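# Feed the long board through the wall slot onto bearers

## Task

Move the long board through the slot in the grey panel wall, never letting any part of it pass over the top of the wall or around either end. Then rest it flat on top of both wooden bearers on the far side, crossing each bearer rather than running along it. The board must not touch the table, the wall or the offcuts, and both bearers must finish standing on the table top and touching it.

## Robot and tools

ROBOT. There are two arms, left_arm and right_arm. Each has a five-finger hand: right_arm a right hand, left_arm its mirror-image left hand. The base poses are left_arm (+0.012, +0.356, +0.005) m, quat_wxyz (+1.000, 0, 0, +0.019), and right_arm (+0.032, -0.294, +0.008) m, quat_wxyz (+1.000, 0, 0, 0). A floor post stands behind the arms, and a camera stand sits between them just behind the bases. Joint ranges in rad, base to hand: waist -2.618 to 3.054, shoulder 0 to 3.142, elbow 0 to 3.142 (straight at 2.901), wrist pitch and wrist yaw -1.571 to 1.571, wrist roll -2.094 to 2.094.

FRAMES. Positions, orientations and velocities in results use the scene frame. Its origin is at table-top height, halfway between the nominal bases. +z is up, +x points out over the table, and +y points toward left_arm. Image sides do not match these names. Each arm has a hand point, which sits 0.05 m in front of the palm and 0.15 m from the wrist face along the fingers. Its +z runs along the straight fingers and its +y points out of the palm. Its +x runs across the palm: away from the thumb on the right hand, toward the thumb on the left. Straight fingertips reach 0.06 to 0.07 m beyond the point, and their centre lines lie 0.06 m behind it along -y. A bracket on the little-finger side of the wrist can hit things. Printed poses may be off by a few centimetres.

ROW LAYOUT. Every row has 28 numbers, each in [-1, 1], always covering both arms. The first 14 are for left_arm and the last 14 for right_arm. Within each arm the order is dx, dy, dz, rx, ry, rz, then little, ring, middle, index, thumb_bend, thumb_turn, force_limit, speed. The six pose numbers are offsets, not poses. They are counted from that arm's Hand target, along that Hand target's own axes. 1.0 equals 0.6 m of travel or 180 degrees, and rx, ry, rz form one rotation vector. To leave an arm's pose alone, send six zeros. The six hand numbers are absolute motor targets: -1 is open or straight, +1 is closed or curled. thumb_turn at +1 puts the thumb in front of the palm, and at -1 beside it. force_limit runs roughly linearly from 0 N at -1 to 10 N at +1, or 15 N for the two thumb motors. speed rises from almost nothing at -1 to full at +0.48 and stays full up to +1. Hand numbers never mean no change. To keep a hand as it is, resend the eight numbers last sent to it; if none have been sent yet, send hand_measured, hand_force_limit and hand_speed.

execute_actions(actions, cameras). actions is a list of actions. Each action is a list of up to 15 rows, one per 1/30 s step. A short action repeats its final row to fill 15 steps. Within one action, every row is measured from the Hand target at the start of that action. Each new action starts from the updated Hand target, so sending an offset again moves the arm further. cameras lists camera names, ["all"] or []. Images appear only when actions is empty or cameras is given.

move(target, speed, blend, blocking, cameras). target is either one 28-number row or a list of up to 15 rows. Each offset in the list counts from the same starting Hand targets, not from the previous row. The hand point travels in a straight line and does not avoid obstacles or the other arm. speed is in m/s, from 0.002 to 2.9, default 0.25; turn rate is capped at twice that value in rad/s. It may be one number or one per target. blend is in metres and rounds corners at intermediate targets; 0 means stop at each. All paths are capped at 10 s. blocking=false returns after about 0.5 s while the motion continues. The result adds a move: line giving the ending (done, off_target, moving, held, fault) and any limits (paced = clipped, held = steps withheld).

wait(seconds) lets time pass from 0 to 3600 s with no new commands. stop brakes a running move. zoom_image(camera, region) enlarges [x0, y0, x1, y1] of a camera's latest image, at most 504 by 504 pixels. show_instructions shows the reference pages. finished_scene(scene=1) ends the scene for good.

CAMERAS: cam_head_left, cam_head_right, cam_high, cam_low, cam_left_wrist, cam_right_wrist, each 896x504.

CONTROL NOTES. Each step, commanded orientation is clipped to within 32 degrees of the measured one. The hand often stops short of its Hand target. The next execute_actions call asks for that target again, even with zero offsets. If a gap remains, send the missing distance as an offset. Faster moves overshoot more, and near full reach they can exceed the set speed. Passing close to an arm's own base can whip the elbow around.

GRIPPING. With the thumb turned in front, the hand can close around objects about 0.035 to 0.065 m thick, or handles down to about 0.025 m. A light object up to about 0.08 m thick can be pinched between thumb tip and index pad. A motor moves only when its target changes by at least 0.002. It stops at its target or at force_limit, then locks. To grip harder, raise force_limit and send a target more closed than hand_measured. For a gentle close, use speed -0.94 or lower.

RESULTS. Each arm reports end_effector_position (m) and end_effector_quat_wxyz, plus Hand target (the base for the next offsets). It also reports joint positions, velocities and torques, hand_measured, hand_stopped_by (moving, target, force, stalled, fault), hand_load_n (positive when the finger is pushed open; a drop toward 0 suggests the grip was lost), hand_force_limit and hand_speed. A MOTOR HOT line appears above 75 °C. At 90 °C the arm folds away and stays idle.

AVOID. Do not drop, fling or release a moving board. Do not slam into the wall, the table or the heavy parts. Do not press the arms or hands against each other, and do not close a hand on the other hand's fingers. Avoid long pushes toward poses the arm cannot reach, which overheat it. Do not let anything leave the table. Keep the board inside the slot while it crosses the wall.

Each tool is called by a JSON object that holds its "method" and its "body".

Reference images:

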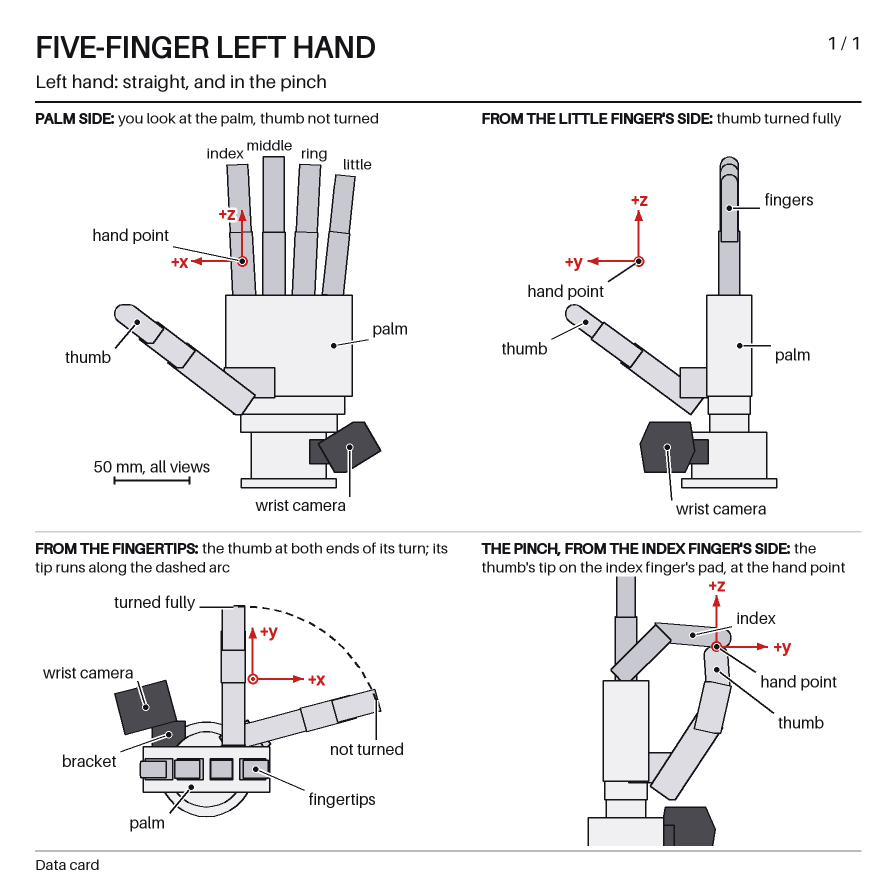

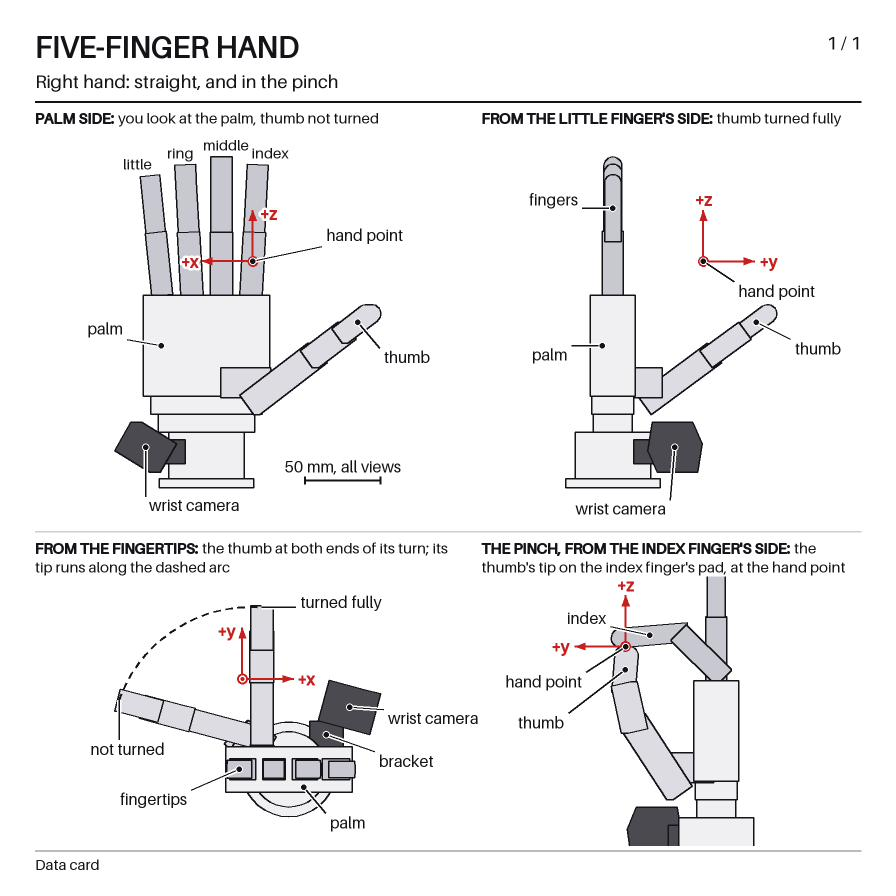

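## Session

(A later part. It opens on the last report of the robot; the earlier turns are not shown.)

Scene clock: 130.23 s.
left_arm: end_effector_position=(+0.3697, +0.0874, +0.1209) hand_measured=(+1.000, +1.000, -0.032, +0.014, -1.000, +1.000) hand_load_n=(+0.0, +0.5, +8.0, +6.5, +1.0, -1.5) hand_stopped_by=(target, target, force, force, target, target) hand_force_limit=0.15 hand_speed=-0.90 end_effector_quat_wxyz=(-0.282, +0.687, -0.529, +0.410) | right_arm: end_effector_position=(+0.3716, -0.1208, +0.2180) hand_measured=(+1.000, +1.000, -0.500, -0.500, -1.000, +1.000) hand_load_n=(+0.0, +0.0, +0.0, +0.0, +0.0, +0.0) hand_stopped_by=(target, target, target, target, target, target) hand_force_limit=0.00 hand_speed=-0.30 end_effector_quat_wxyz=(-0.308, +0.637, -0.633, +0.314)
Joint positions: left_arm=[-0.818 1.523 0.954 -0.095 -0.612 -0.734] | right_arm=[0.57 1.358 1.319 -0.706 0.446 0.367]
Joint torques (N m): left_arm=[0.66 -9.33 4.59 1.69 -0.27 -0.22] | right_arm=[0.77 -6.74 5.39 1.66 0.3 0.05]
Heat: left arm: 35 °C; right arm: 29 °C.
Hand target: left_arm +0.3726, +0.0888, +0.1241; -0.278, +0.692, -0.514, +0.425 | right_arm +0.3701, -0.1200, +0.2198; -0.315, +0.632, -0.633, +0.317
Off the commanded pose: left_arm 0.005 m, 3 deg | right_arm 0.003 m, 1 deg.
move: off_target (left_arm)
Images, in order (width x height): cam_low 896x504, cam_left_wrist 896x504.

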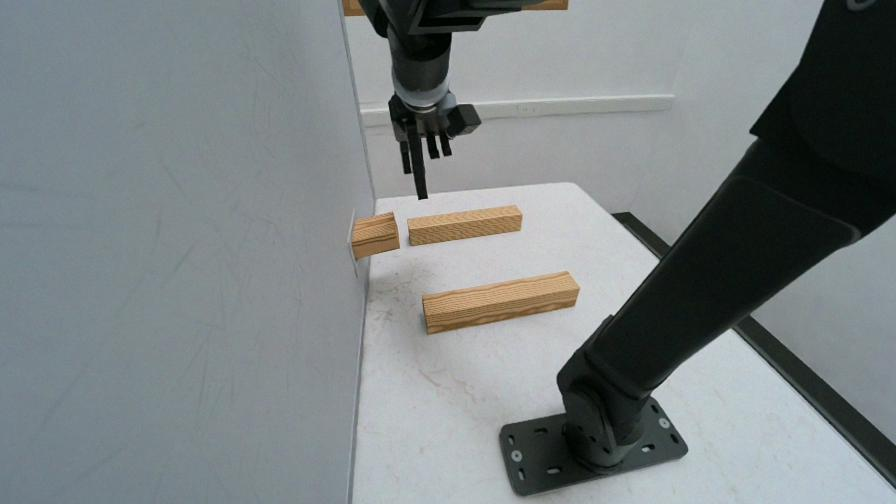

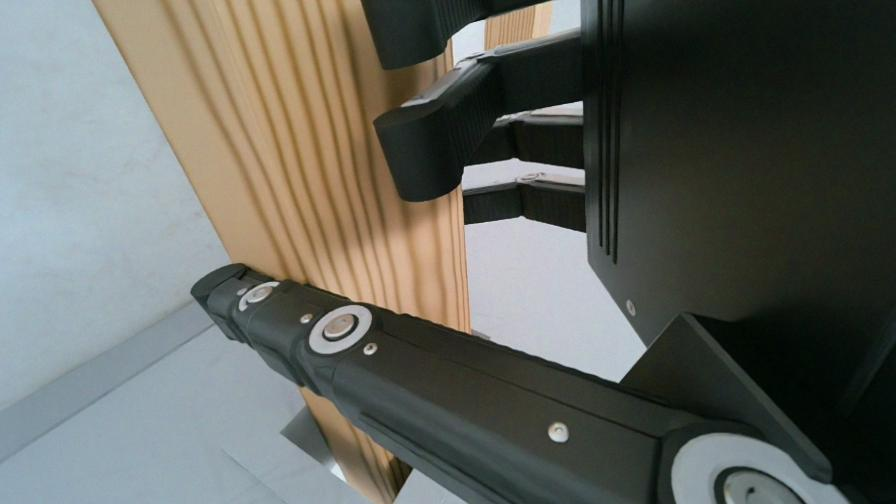

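{"method": "move", "body": {"target": [0, 0, 0, 0, 0, 0, 1, 1, -0.04, -0.06, -1, 1, 0.15, -0.9, 0, 0, 0, 0, 0, 0, 1, 1, -0.5, -0.5, -1, 1, 0, -0.3], "speed": 0.03, "cameras": ["cam_left_wrist", "cam_low"]}}

{"method": "zoom_image", "body": {"camera": "cam_low", "region": [320, 150, 480, 320]}}

Scene clock: 131.10 s.
left_arm: end_effector_position=(+0.3695, +0.0872, +0.1208) hand_measured=(+1.000, +1.000, -0.042, -0.060, -1.000, +1.000) hand_load_n=(+0.0, +0.0, +6.5, +0.0, +0.5, -1.5) hand_stopped_by=(target, target, force, target, target, target) hand_force_limit=0.15 hand_speed=-0.90 end_effector_quat_wxyz=(-0.282, +0.687, -0.529, +0.411) | right_arm: end_effector_position=(+0.3716, -0.1208, +0.2180) hand_measured=(+1.000, +1.000, -0.500, -0.500, -1.000, +1.000) hand_load_n=(+0.5, +0.0, +0.0, +0.0, +0.0, +0.0) hand_stopped_by=(target, target, target, target, target, target) hand_force_limit=0.00 hand_speed=-0.30 end_effector_quat_wxyz=(-0.308, +0.637, -0.633, +0.314)
Joint positions: left_arm=[-0.818 1.523 0.953 -0.094 -0.611 -0.734] | right_arm=[0.57 1.358 1.319 -0.706 0.446 0.367]
Joint torques (N m): left_arm=[0.66 -9.35 4.6 1.68 -0.28 -0.19] | right_arm=[0.77 -6.74 5.41 1.66 0.3 0.05]
Heat: left arm: 35 °C; right arm: 29 °C.
Hand target: left_arm +0.3727, +0.0887, +0.1242; -0.278, +0.692, -0.514, +0.425 | right_arm +0.3701, -0.1200, +0.2198; -0.315, +0.632, -0.633, +0.317
Off the commanded pose: left_arm 0.005 m, 2 deg | right_arm 0.003 m, 1 deg.
move: done
Images, in order (width x height): cam_low 896x504, cam_left_wrist 896x504.

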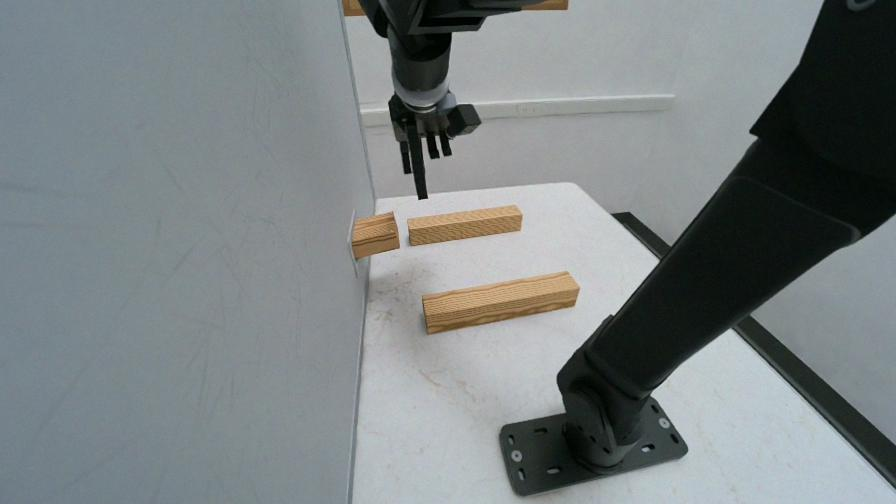

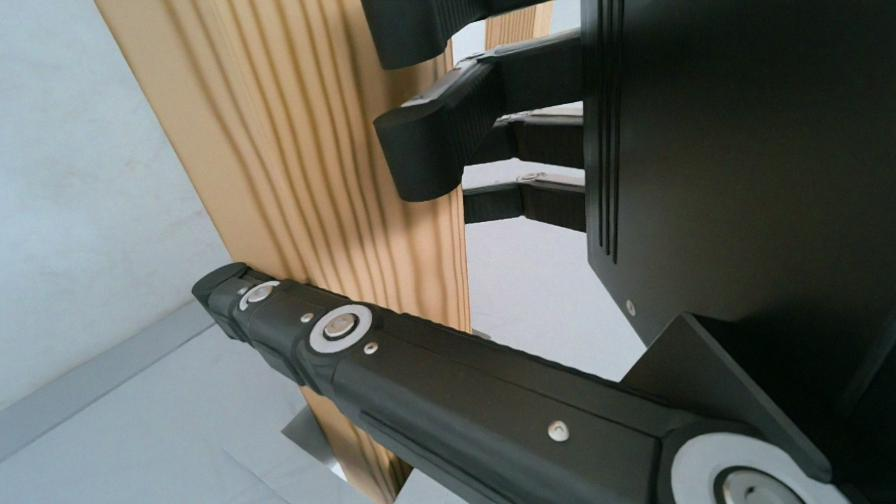

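Scaled by 2.965 from the camera's image (finer frame: 1280x720).

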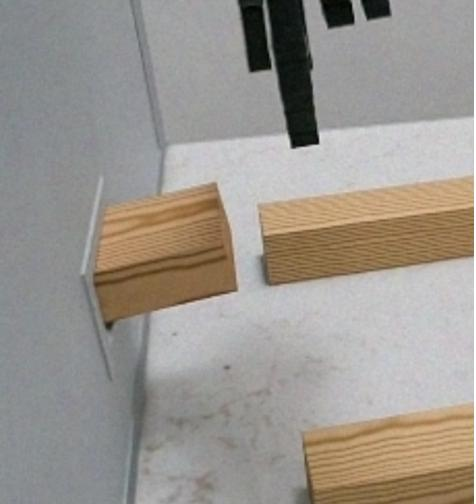

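{"method": "move", "body": {"target": [0, 0, 0, 0, 0, 0, 1, 1, -0.08, -0.12, -1, 1, 0.15, -0.9, 0, 0, 0, 0, 0, 0, 1, 1, -0.5, -0.5, -1, 1, 0, -0.3], "speed": 0.03, "cameras": ["cam_left_wrist", "cam_low", "cam_high"]}}

{"method": "zoom_image", "body": {"camera": "cam_low", "region": [320, 150, 480, 320]}}

Scene clock: 131.87 s.
left_arm: end_effector_position=(+0.3718, +0.0848, +0.1247) hand_measured=(+1.000, +1.000, -0.080, -0.120, -1.000, +1.000) hand_load_n=(+0.0, +0.0, +0.0, +0.0, +0.0, -1.0) hand_stopped_by=(target, target, target, target, target, target) hand_force_limit=0.15 hand_speed=-0.90 end_effector_quat_wxyz=(-0.280, +0.687, -0.524, +0.419) | right_arm: end_effector_position=(+0.3716, -0.1208, +0.2180) hand_measured=(+1.000, +1.000, -0.500, -0.500, -1.000, +1.000) hand_load_n=(+0.0, +0.0, +0.0, +0.0, +0.0, +0.0) hand_stopped_by=(target, target, target, target, target, target) hand_force_limit=0.00 hand_speed=-0.30 end_effector_quat_wxyz=(-0.308, +0.637, -0.633, +0.314)
Joint positions: left_arm=[-0.818 1.521 0.953 -0.077 -0.611 -0.738] | right_arm=[0.57 1.358 1.319 -0.706 0.446 0.367]
Joint torques (N m): left_arm=[0.65 -9.24 4.52 1.57 -0.27 -0.16] | right_arm=[0.76 -6.74 5.41 1.65 0.3 0.05]
Heat: left arm: 35 °C; right arm: 29 °C.
Hand target: left_arm +0.3727, +0.0887, +0.1242; -0.278, +0.692, -0.514, +0.425 | right_arm +0.3701, -0.1200, +0.2198; -0.315, +0.632, -0.633, +0.317
Off the commanded pose: left_arm 0.004 m, 1 deg | right_arm 0.003 m, 1 deg.
move: done
Images, in order (width x height): cam_high 896x504, cam_low 896x504, cam_left_wrist 896x504.

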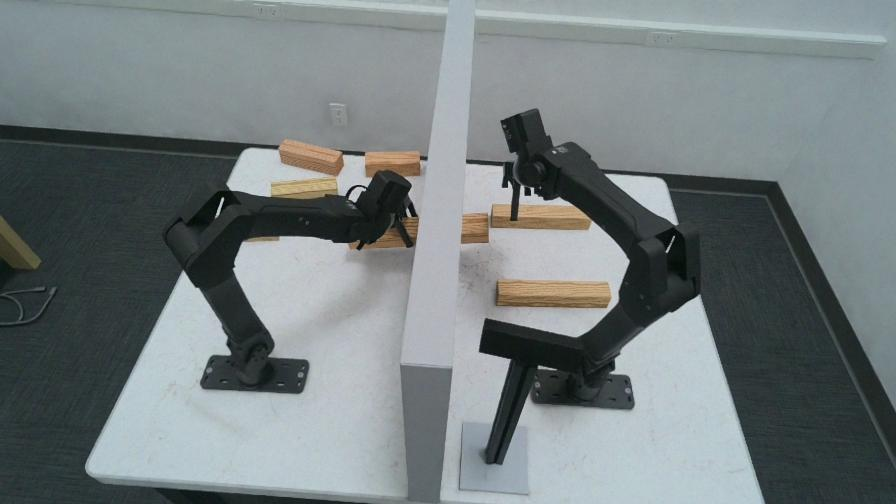

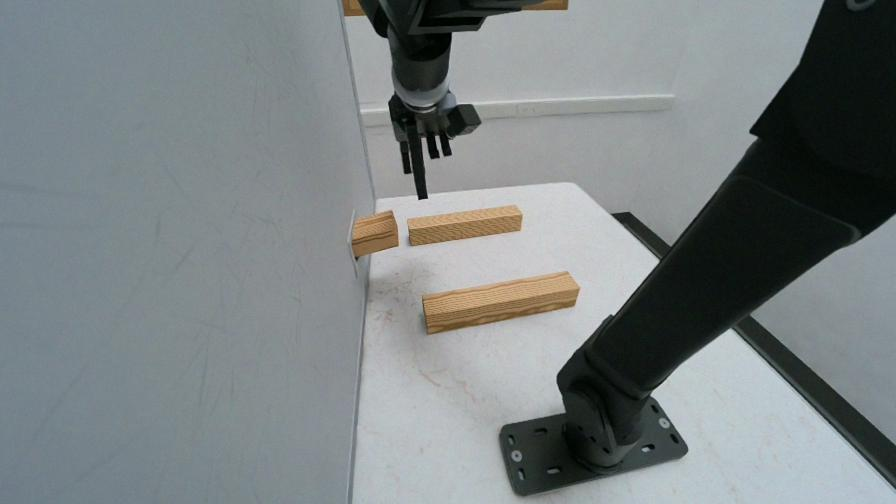

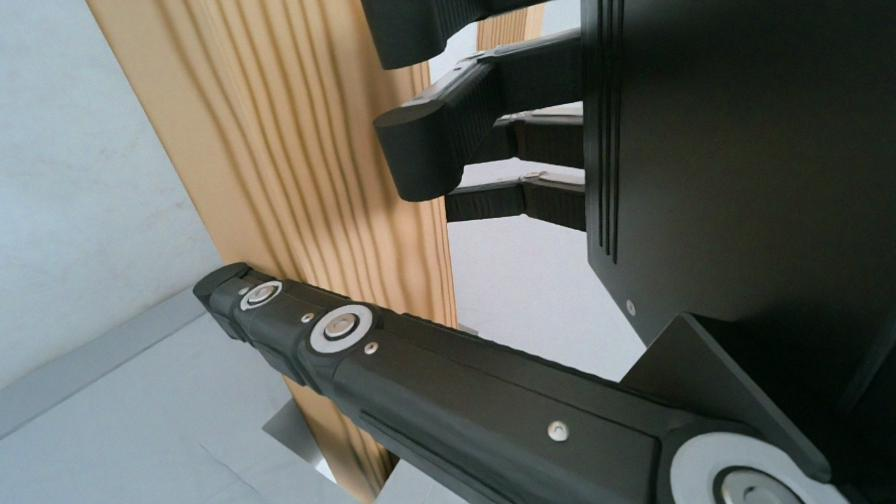

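Scaled by 2.965 from the camera's image (finer frame: 1280x720).

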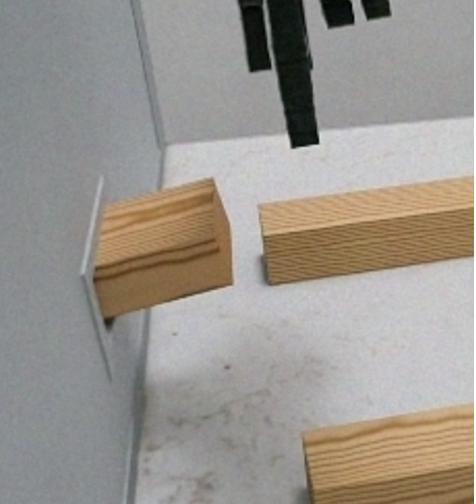

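{"method": "move", "body": {"target": [[-0.0022, 0.0095, -0.0175, 0, 0, 0, 1, 1, -0.5, -0.5, -1, 1, 0.15, -0.5, 0, 0, 0, 0, 0, 0, 1, 1, -0.5, -0.5, -1, 1, 0, -0.3], [0.006, -0.0708, -0.0623, 0.0018, -0.0079, 0.0146, 1, 1, -0.5, -0.5, -1, 1, 0.15, -0.5, 0, 0, 0, 0, 0, 0, 1, 1, -0.5, -0.5, -1, 1, 0, -0.3], [-0.1598, -0.0928, -0.053, 0.0018, -0.0079, 0.0146, 1, 1, -0.5, -0.5, -1, 1, 0.15, -0.5, 0, 0, 0, 0, 0, 0, 1, 1, -0.5, -0.5, -1, 1, 0, -0.3]], "speed": [0.05, 0.08, 0.12], "cameras": ["cam_left_wrist", "cam_low", "cam_high", "cam_head_right"]}}

{"method": "zoom_image", "body": {"camera": "cam_low", "region": [320, 150, 480, 320]}}

{"method": "zoom_image", "body": {"camera": "cam_high", "region": [250, 120, 500, 290]}}

Scene clock: 136.67 s.
left_arm: end_effector_position=(+0.3672, +0.1951, +0.1682) hand_measured=(+1.000, +1.000, -0.500, -0.500, -1.000, +1.000) hand_load_n=(+0.0, +0.0, +0.0, +0.0, +0.0, +0.0) hand_stopped_by=(target, target, target, target, target, target) hand_force_limit=0.15 hand_speed=-0.50 end_effector_quat_wxyz=(-0.301, +0.683, -0.516, +0.420) | right_arm: end_effector_position=(+0.3716, -0.1208, +0.2180) hand_measured=(+1.000, +1.000, -0.500, -0.500, -1.000, +1.000) hand_load_n=(+0.0, +0.0, +0.0, +0.0, +0.0, +0.0) hand_stopped_by=(target, target, target, target, target, target) hand_force_limit=0.00 hand_speed=-0.30 end_effector_quat_wxyz=(-0.308, +0.637, -0.633, +0.314)
Joint positions: left_arm=[-0.529 1.183 0.829 -0.178 -0.408 -0.532] | right_arm=[0.57 1.358 1.319 -0.706 0.446 0.367]
Joint torques (N m): left_arm=[0.59 -5.74 4.45 1.47 -0.02 0.02] | right_arm=[0.77 -6.74 5.41 1.65 0.3 0.06]
Heat: left arm: 35 °C; right arm: 29 °C.
Hand target: left_arm +0.3607, +0.1990, +0.1562; -0.296, +0.684, -0.525, +0.411 | right_arm +0.3701, -0.1200, +0.2198; -0.315, +0.632, -0.633, +0.317
Off the commanded pose: left_arm 0.014 m, 2 deg | right_arm 0.003 m, 1 deg.
move: off_target (left_arm)
Images, in order (width x height): cam_head_right 896x504, cam_high 896x504, cam_low 896x504, cam_left_wrist 896x504.

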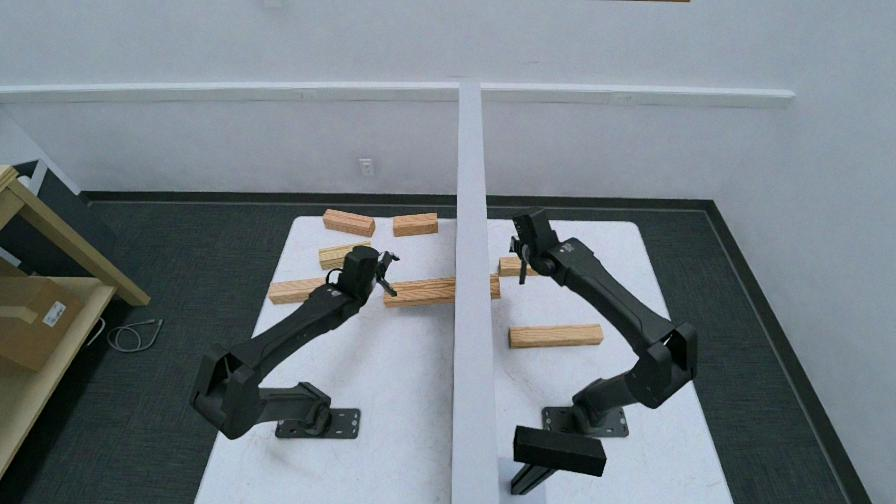

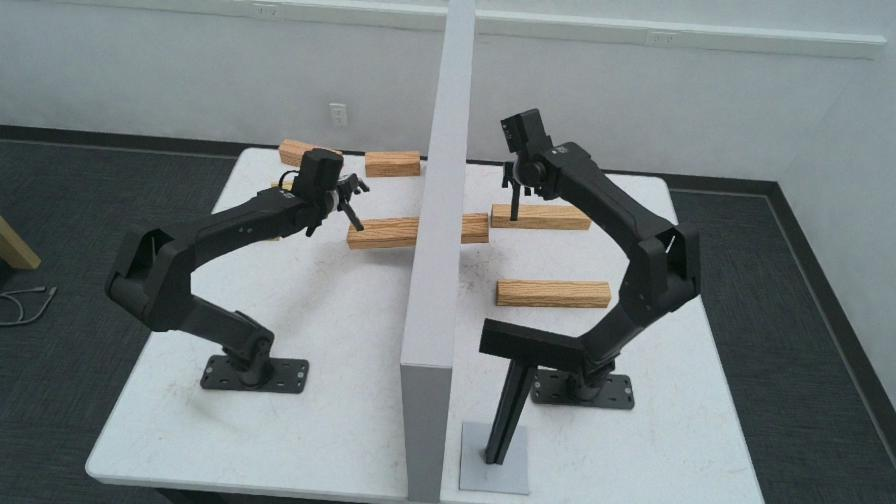

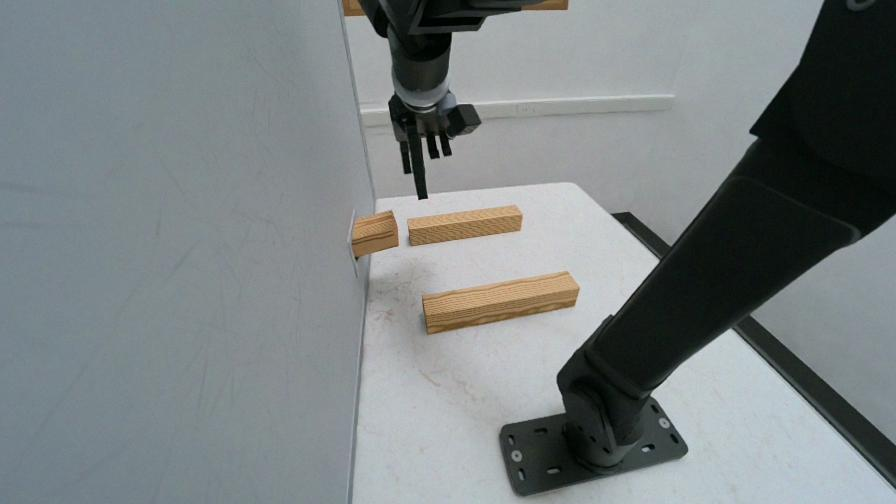

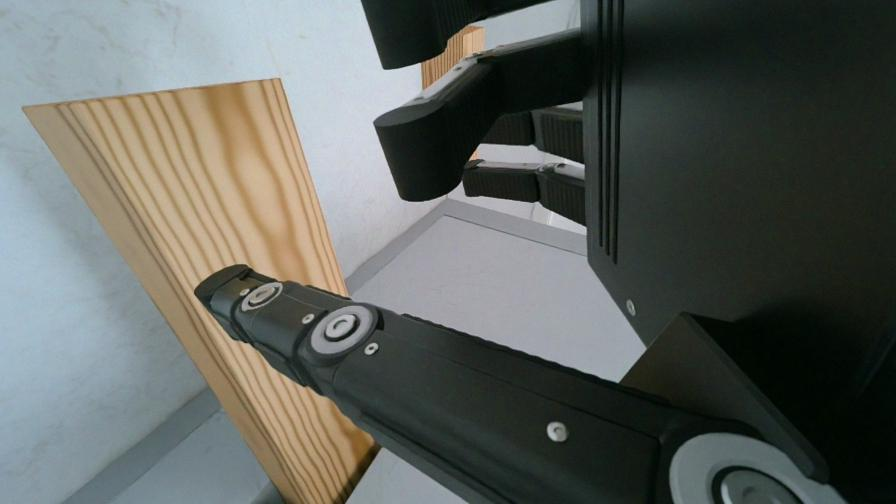

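Scaled by 2.965 from the camera's image (finer frame: 1280x720).

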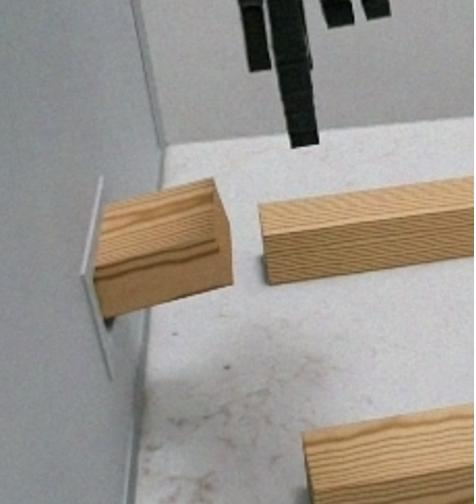

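Scaled by 2.016 from the camera's image (finer frame: 1280x720).

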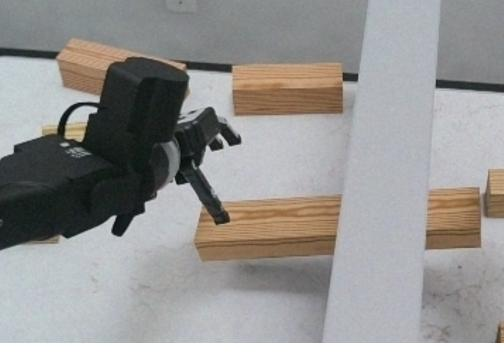

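{"method": "move", "body": {"target": [0.0172, 0.0749, 0.0281, 0, 0, 0, 1, 1, -0.5, -0.5, -1, 1, 0.15, -0.5, 0, 0, 0, 0, 0, 0, 1, 1, -0.5, -0.5, -1, 1, 0, -0.3], "speed": 0.06, "cameras": ["cam_left_wrist", "cam_high", "cam_head_right"]}}

{"method": "zoom_image", "body": {"camera": "cam_high", "region": [300, 130, 450, 270]}}

Scene clock: 138.87 s.
left_arm: end_effector_position=(+0.3618, +0.1730, +0.1344) hand_measured=(+1.000, +1.000, -0.500, -0.500, -1.000, +1.000) hand_load_n=(+0.5, +0.0, +0.0, +0.0, +0.0, +0.0) hand_stopped_by=(target, target, target, target, target, target) hand_force_limit=0.15 hand_speed=-0.50 end_effector_quat_wxyz=(-0.296, +0.679, -0.515, +0.432) | right_arm: end_effector_position=(+0.3716, -0.1208, +0.2180) hand_measured=(+1.000, +1.000, -0.500, -0.500, -1.000, +1.000) hand_load_n=(+0.0, +0.0, +0.0, +0.0, +0.0, +0.0) hand_stopped_by=(target, target, target, target, target, target) hand_force_limit=0.00 hand_speed=-0.30 end_effector_quat_wxyz=(-0.308, +0.637, -0.633, +0.314)
Joint positions: left_arm=[-0.609 1.229 0.706 -0.005 -0.463 -0.577] | right_arm=[0.57 1.358 1.319 -0.706 0.446 0.367]
Joint torques (N m): left_arm=[-0.57 -3.29 4.33 1.44 -0.31 -0.08] | right_arm=[0.77 -6.75 5.41 1.66 0.3 0.05]
Heat: left arm: 35 °C; right arm: 29 °C.
Hand target: left_arm +0.3552, +0.1762, +0.1132; -0.296, +0.684, -0.524, +0.411 | right_arm +0.3701, -0.1200, +0.2198; -0.315, +0.632, -0.633, +0.317
Off the commanded pose: left_arm 0.023 m, 3 deg | right_arm 0.003 m, 1 deg.
move: off_target (left_arm)
Images, in order (width x height): cam_head_right 896x504, cam_high 896x504, cam_left_wrist 896x504.

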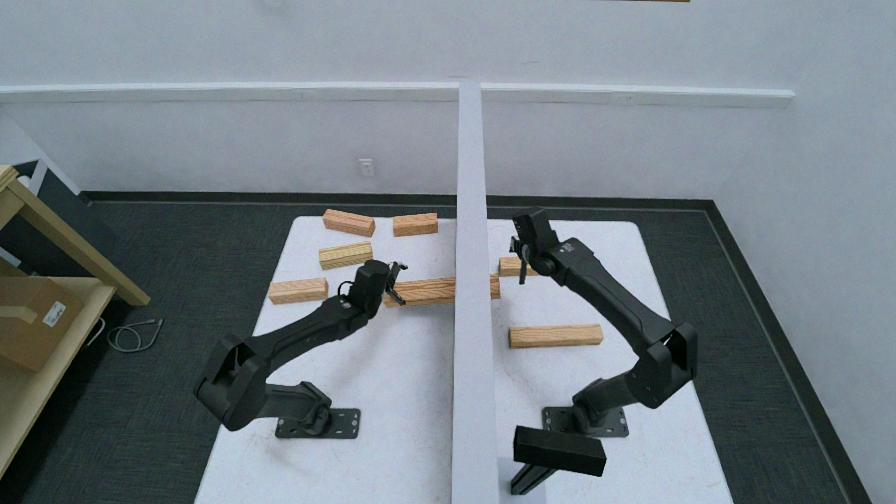

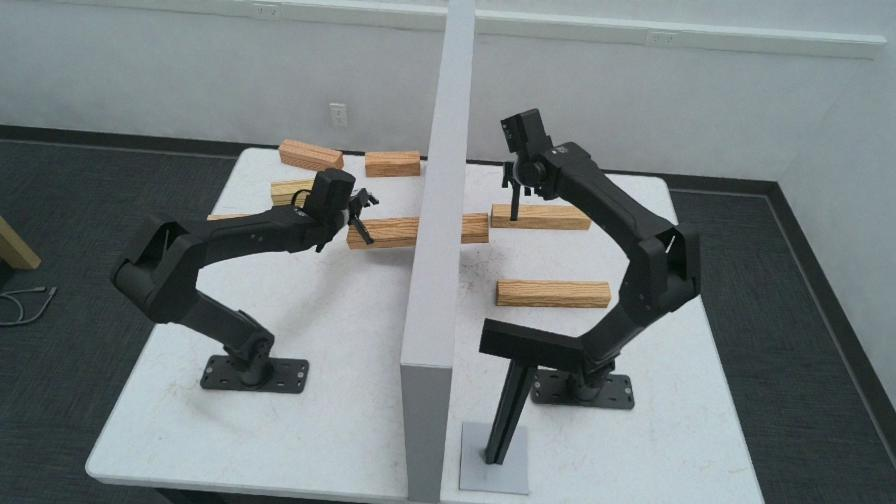

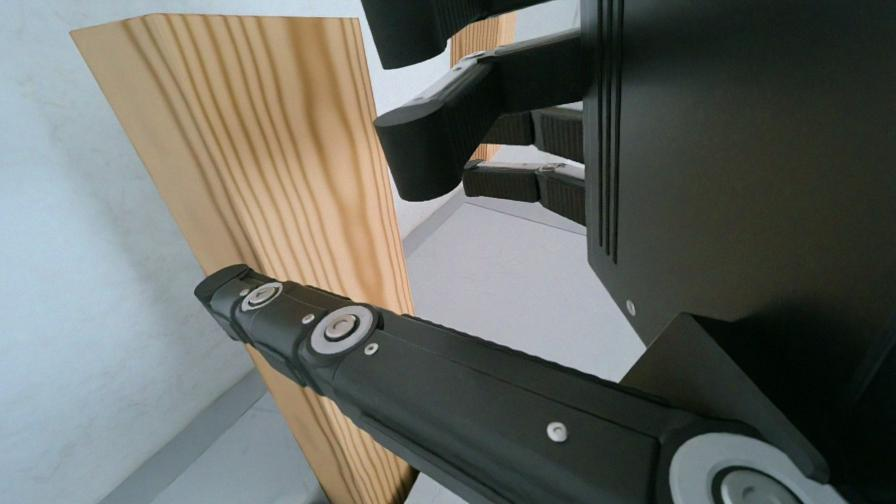

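Scaled by 3.360 from the camera's image (finer frame: 1280x720).

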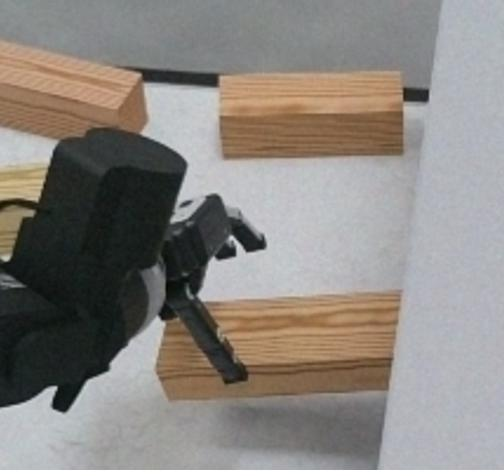

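{"method": "move", "body": {"target": [-0.0127, 0.0422, 0.0168, 0, 0, 0, 1, 1, -0.5, -0.5, -1, 1, 0.15, -0.5, 0, 0, 0, 0, 0, 0, 1, 1, -0.5, -0.5, -1, 1, 0, -0.3], "speed": 0.05, "cameras": ["cam_left_wrist", "cam_high", "cam_head_right", "cam_low"]}}

{"method": "zoom_image", "body": {"camera": "cam_high", "region": [300, 130, 450, 270]}}

{"method": "zoom_image", "body": {"camera": "cam_head_right", "region": [340, 230, 460, 330]}}

Scene clock: 141.13 s.
left_arm: end_effector_position=(+0.3590, +0.1725, +0.1058) hand_measured=(+1.000, +1.000, -0.500, -0.500, -1.000, +1.000) hand_load_n=(+0.0, +0.0, +0.0, +0.0, +0.0, +0.0) hand_stopped_by=(target, target, target, target, target, target) hand_force_limit=0.15 hand_speed=-0.50 end_effector_quat_wxyz=(-0.296, +0.679, -0.514, +0.432) | right_arm: end_effector_position=(+0.3716, -0.1208, +0.2180) hand_measured=(+1.000, +1.000, -0.500, -0.500, -1.000, +1.000) hand_load_n=(+0.5, +0.0, +0.0, +0.0, +0.0, -0.5) hand_stopped_by=(target, target, target, target, target, target) hand_force_limit=0.00 hand_speed=-0.30 end_effector_quat_wxyz=(-0.308, +0.637, -0.633, +0.314)
Joint positions: left_arm=[-0.618 1.267 0.611 0.126 -0.47 -0.582] | right_arm=[0.57 1.358 1.319 -0.706 0.446 0.367]
Joint torques (N m): left_arm=[-0.58 -3.33 4.15 1.42 -0.32 -0.1] | right_arm=[0.77 -6.72 5.39 1.66 0.3 0.05]
Heat: left arm: 35 °C; right arm: 30 °C.
Hand target: left_arm +0.3511, +0.1763, +0.0851; -0.296, +0.684, -0.525, +0.411 | right_arm +0.3701, -0.1200, +0.2198; -0.315, +0.632, -0.633, +0.317
Off the commanded pose: left_arm 0.022 m, 3 deg | right_arm 0.003 m, 1 deg.
move: off_target (left_arm)
Images, in order (width x height): cam_head_right 896x504, cam_high 896x504, cam_low 896x504, cam_left_wrist 896x504.

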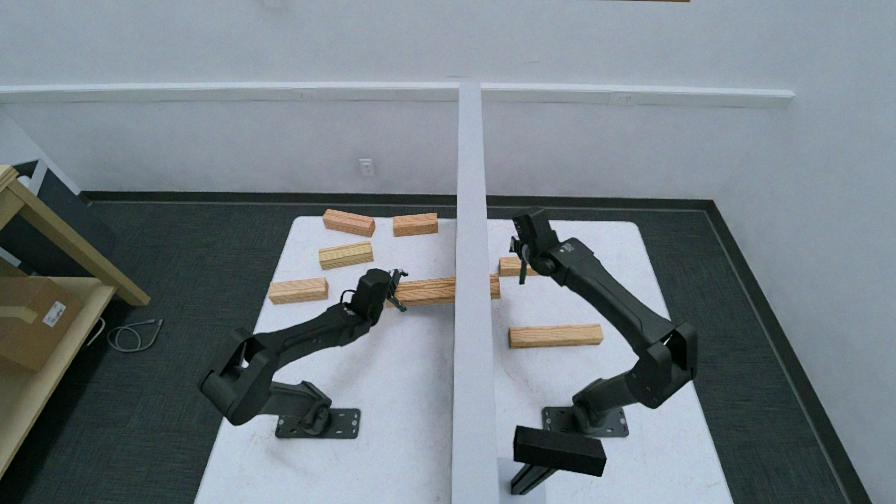

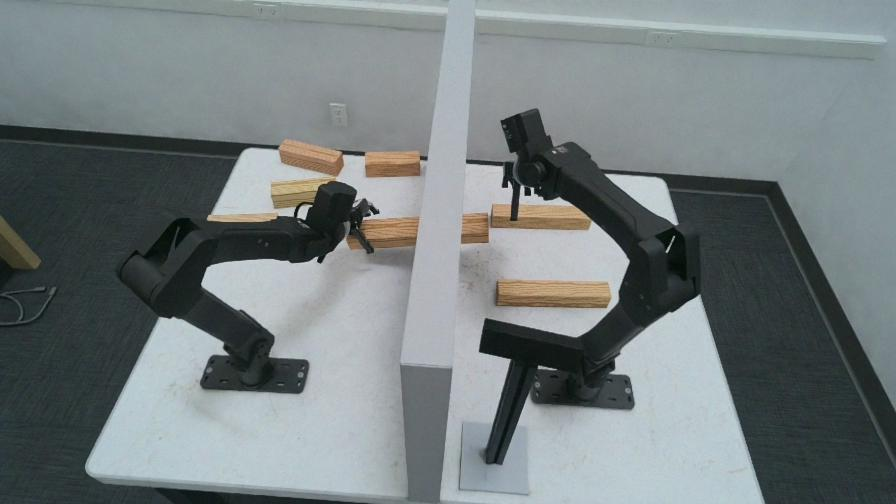

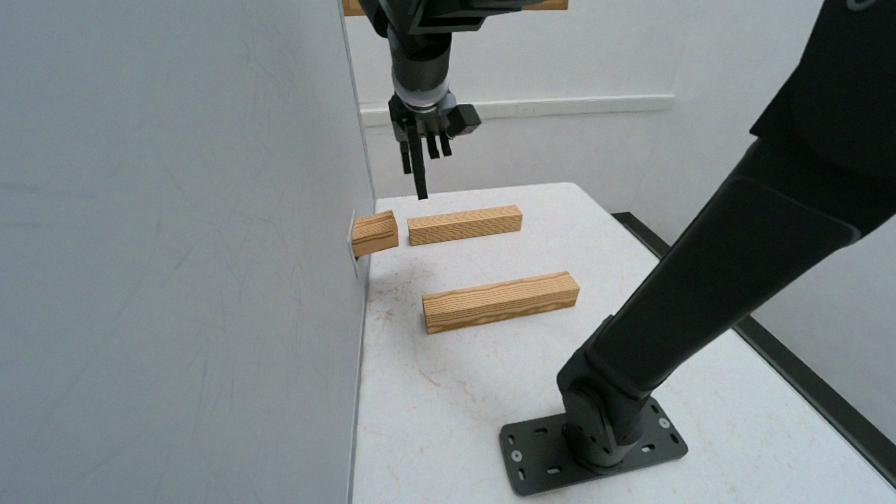

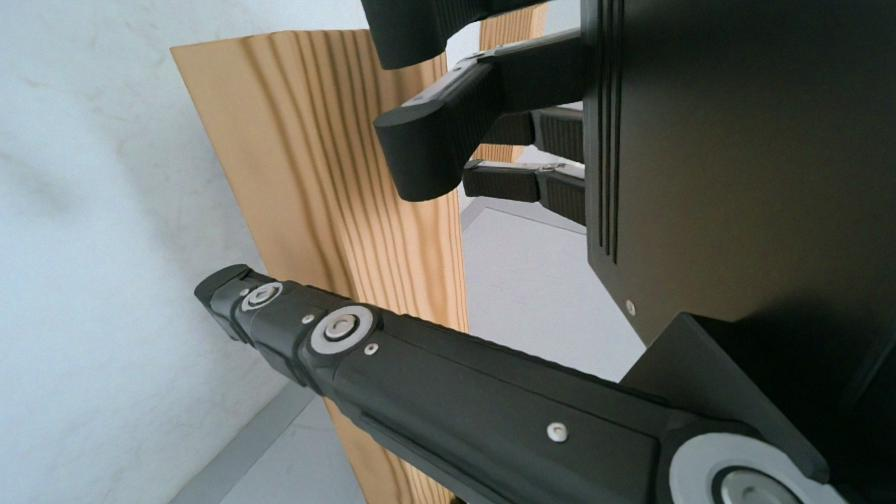

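Scaled by 3.360 from the camera's image (finer frame: 1280x720).

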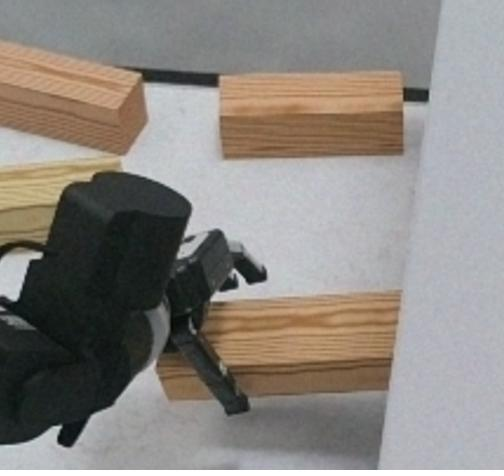

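Scaled by 4.200 from the camera's image (finer frame: 1280x720).

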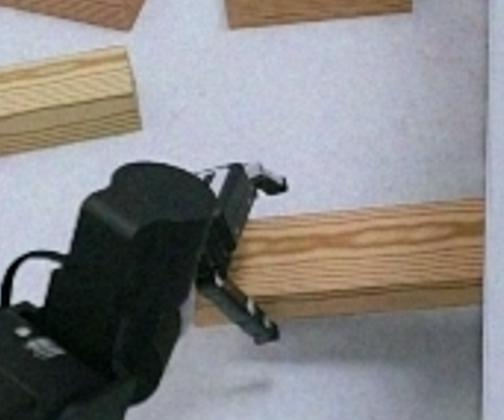

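{"method": "move", "body": {"target": [[-0.003, 0.0103, -0.0113, 0, 0, 0, 1, 1, -0.5, -0.5, -1, 1, 0.15, -0.5, 0, 0, 0, 0, 0, 0, 1, 1, -0.5, -0.5, -1, 1, 0, -0.3], [-0.003, 0.0103, -0.0113, 0, 0, 0, 1, 1, 0.2, 0.2, -1, 1, -0.4, -0.9, 0, 0, 0, 0, 0, 0, 1, 1, -0.5, -0.5, -1, 1, 0, -0.3]], "speed": 0.04, "cameras": ["cam_left_wrist", "cam_high", "cam_head_right", "cam_low"]}}

{"method": "zoom_image", "body": {"camera": "cam_high", "region": [300, 130, 450, 270]}}

{"method": "zoom_image", "body": {"camera": "cam_head_right", "region": [340, 230, 460, 330]}}

Scene clock: 144.63 s.
left_arm: end_effector_position=(+0.3521, +0.1739, +0.0954) hand_measured=(+1.000, +1.000, -0.046, -0.018, -1.000, +1.000) hand_load_n=(+0.5, +0.0, +3.5, +3.0, +0.5, +0.0) hand_stopped_by=(target, target, force, force, target, target) hand_force_limit=-0.40 hand_speed=-0.90 end_effector_quat_wxyz=(-0.300, +0.682, -0.516, +0.423) | right_arm: end_effector_position=(+0.3716, -0.1208, +0.2180) hand_measured=(+1.000, +1.000, -0.500, -0.500, -1.000, +1.000) hand_load_n=(+0.0, +0.0, +0.0, +0.0, +0.0, +0.0) hand_stopped_by=(target, target, target, target, target, target) hand_force_limit=0.00 hand_speed=-0.30 end_effector_quat_wxyz=(-0.308, +0.637, -0.633, +0.314)
Joint positions: left_arm=[-0.639 1.267 0.583 0.13 -0.5 -0.595] | right_arm=[0.57 1.358 1.319 -0.706 0.446 0.367]
Joint torques (N m): left_arm=[-0.58 -5.65 4.05 1.35 -0.18 -0.1] | right_arm=[0.77 -6.75 5.39 1.66 0.3 0.05]
Heat: left arm: 35 °C; right arm: 30 °C.
Hand target: left_arm +0.3421, +0.1766, +0.0828; -0.296, +0.684, -0.525, +0.411 | right_arm +0.3701, -0.1200, +0.2198; -0.315, +0.632, -0.633, +0.317
Off the commanded pose: left_arm 0.016 m, 2 deg | right_arm 0.003 m, 1 deg.
move: off_target (left_arm); target 2's new numbers were sent with left_arm's hand 0.016 m and 2 deg from that target
Images, in order (width x height): cam_head_right 896x504, cam_high 896x504, cam_low 896x504, cam_left_wrist 896x504.

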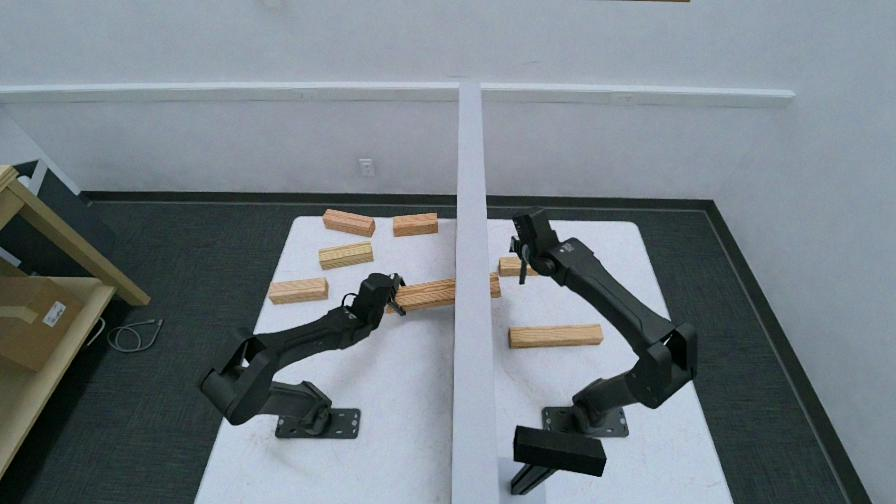

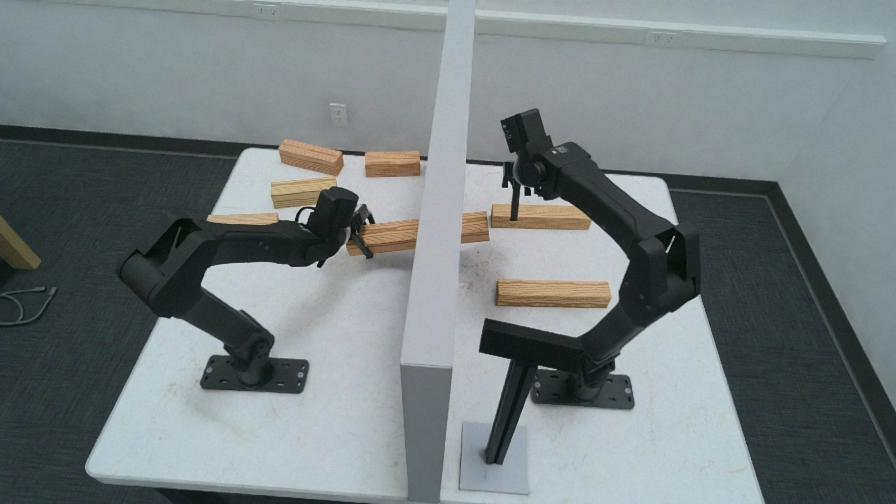

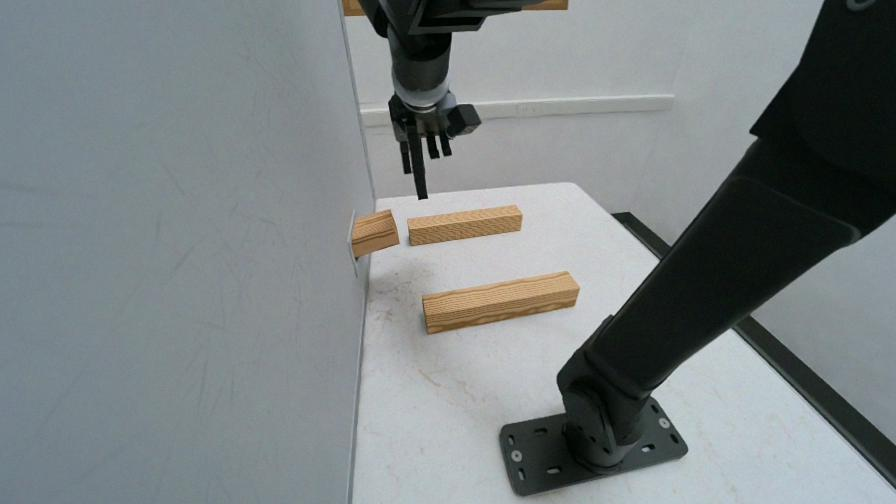

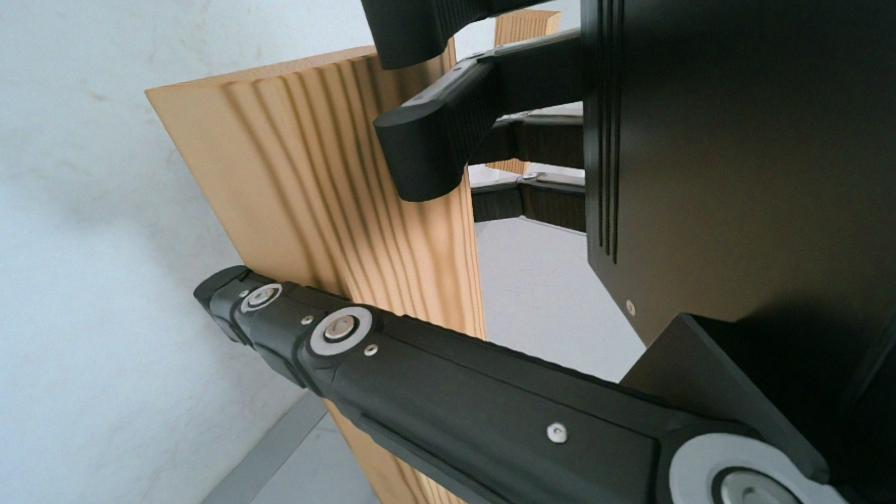

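Scaled by 3.360 from the camera's image (finer frame: 1280x720).

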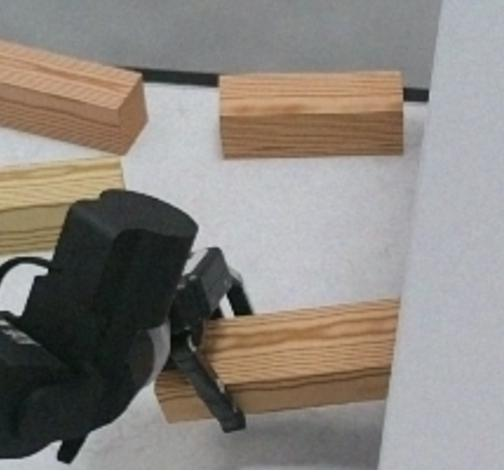

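Scaled by 4.200 from the camera's image (finer frame: 1280x720).

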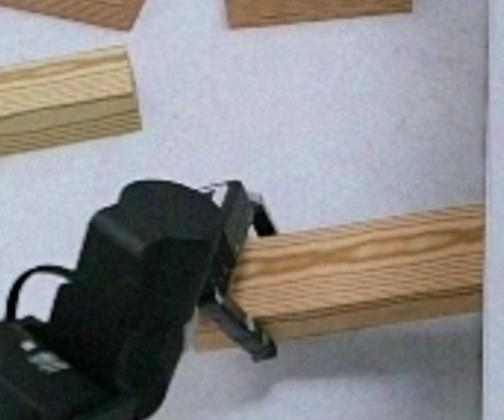

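{"method": "move", "body": {"target": [0, 0, 0, 0, 0, 0, 1, 1, 0.35, 0.35, -1, 1, 0.15, -0.9, 0, 0, 0, 0, 0, 0, 1, 1, -0.5, -0.5, -1, 1, 0, -0.3], "speed": 0.04, "cameras": []}}

Scene clock: 145.87 s.
left_arm: end_effector_position=(+0.3521, +0.1739, +0.0954) hand_measured=(+1.000, +1.000, -0.030, -0.002, -1.000, +1.000) hand_load_n=(+0.0, +0.0, +7.0, +5.5, +1.0, +0.0) hand_stopped_by=(target, target, force, force, target, target) hand_force_limit=0.15 hand_speed=-0.90 end_effector_quat_wxyz=(-0.300, +0.682, -0.516, +0.423) | right_arm: end_effector_position=(+0.3716, -0.1208, +0.2180) hand_measured=(+1.000, +1.000, -0.500, -0.500, -1.000, +1.000) hand_load_n=(+0.0, +0.0, +0.0, +0.0, +0.0, +0.0) hand_stopped_by=(target, target, target, target, target, target) hand_force_limit=0.00 hand_speed=-0.30 end_effector_quat_wxyz=(-0.308, +0.637, -0.633, +0.314)
Joint positions: left_arm=[-0.639 1.267 0.583 0.13 -0.5 -0.595] | right_arm=[0.57 1.358 1.319 -0.706 0.446 0.367]
Joint torques (N m): left_arm=[-0.61 -5.68 4.08 1.35 -0.19 -0.09] | right_arm=[0.79 -6.75 5.39 1.66 0.3 0.05]
Heat: left arm: 35 °C; right arm: 30 °C.
Hand target: left_arm +0.3420, +0.1766, +0.0828; -0.296, +0.684, -0.525, +0.411 | right_arm +0.3701, -0.1200, +0.2198; -0.315, +0.632, -0.633, +0.317
Off the commanded pose: left_arm 0.016 m, 2 deg | right_arm 0.003 m, 1 deg.
move: done


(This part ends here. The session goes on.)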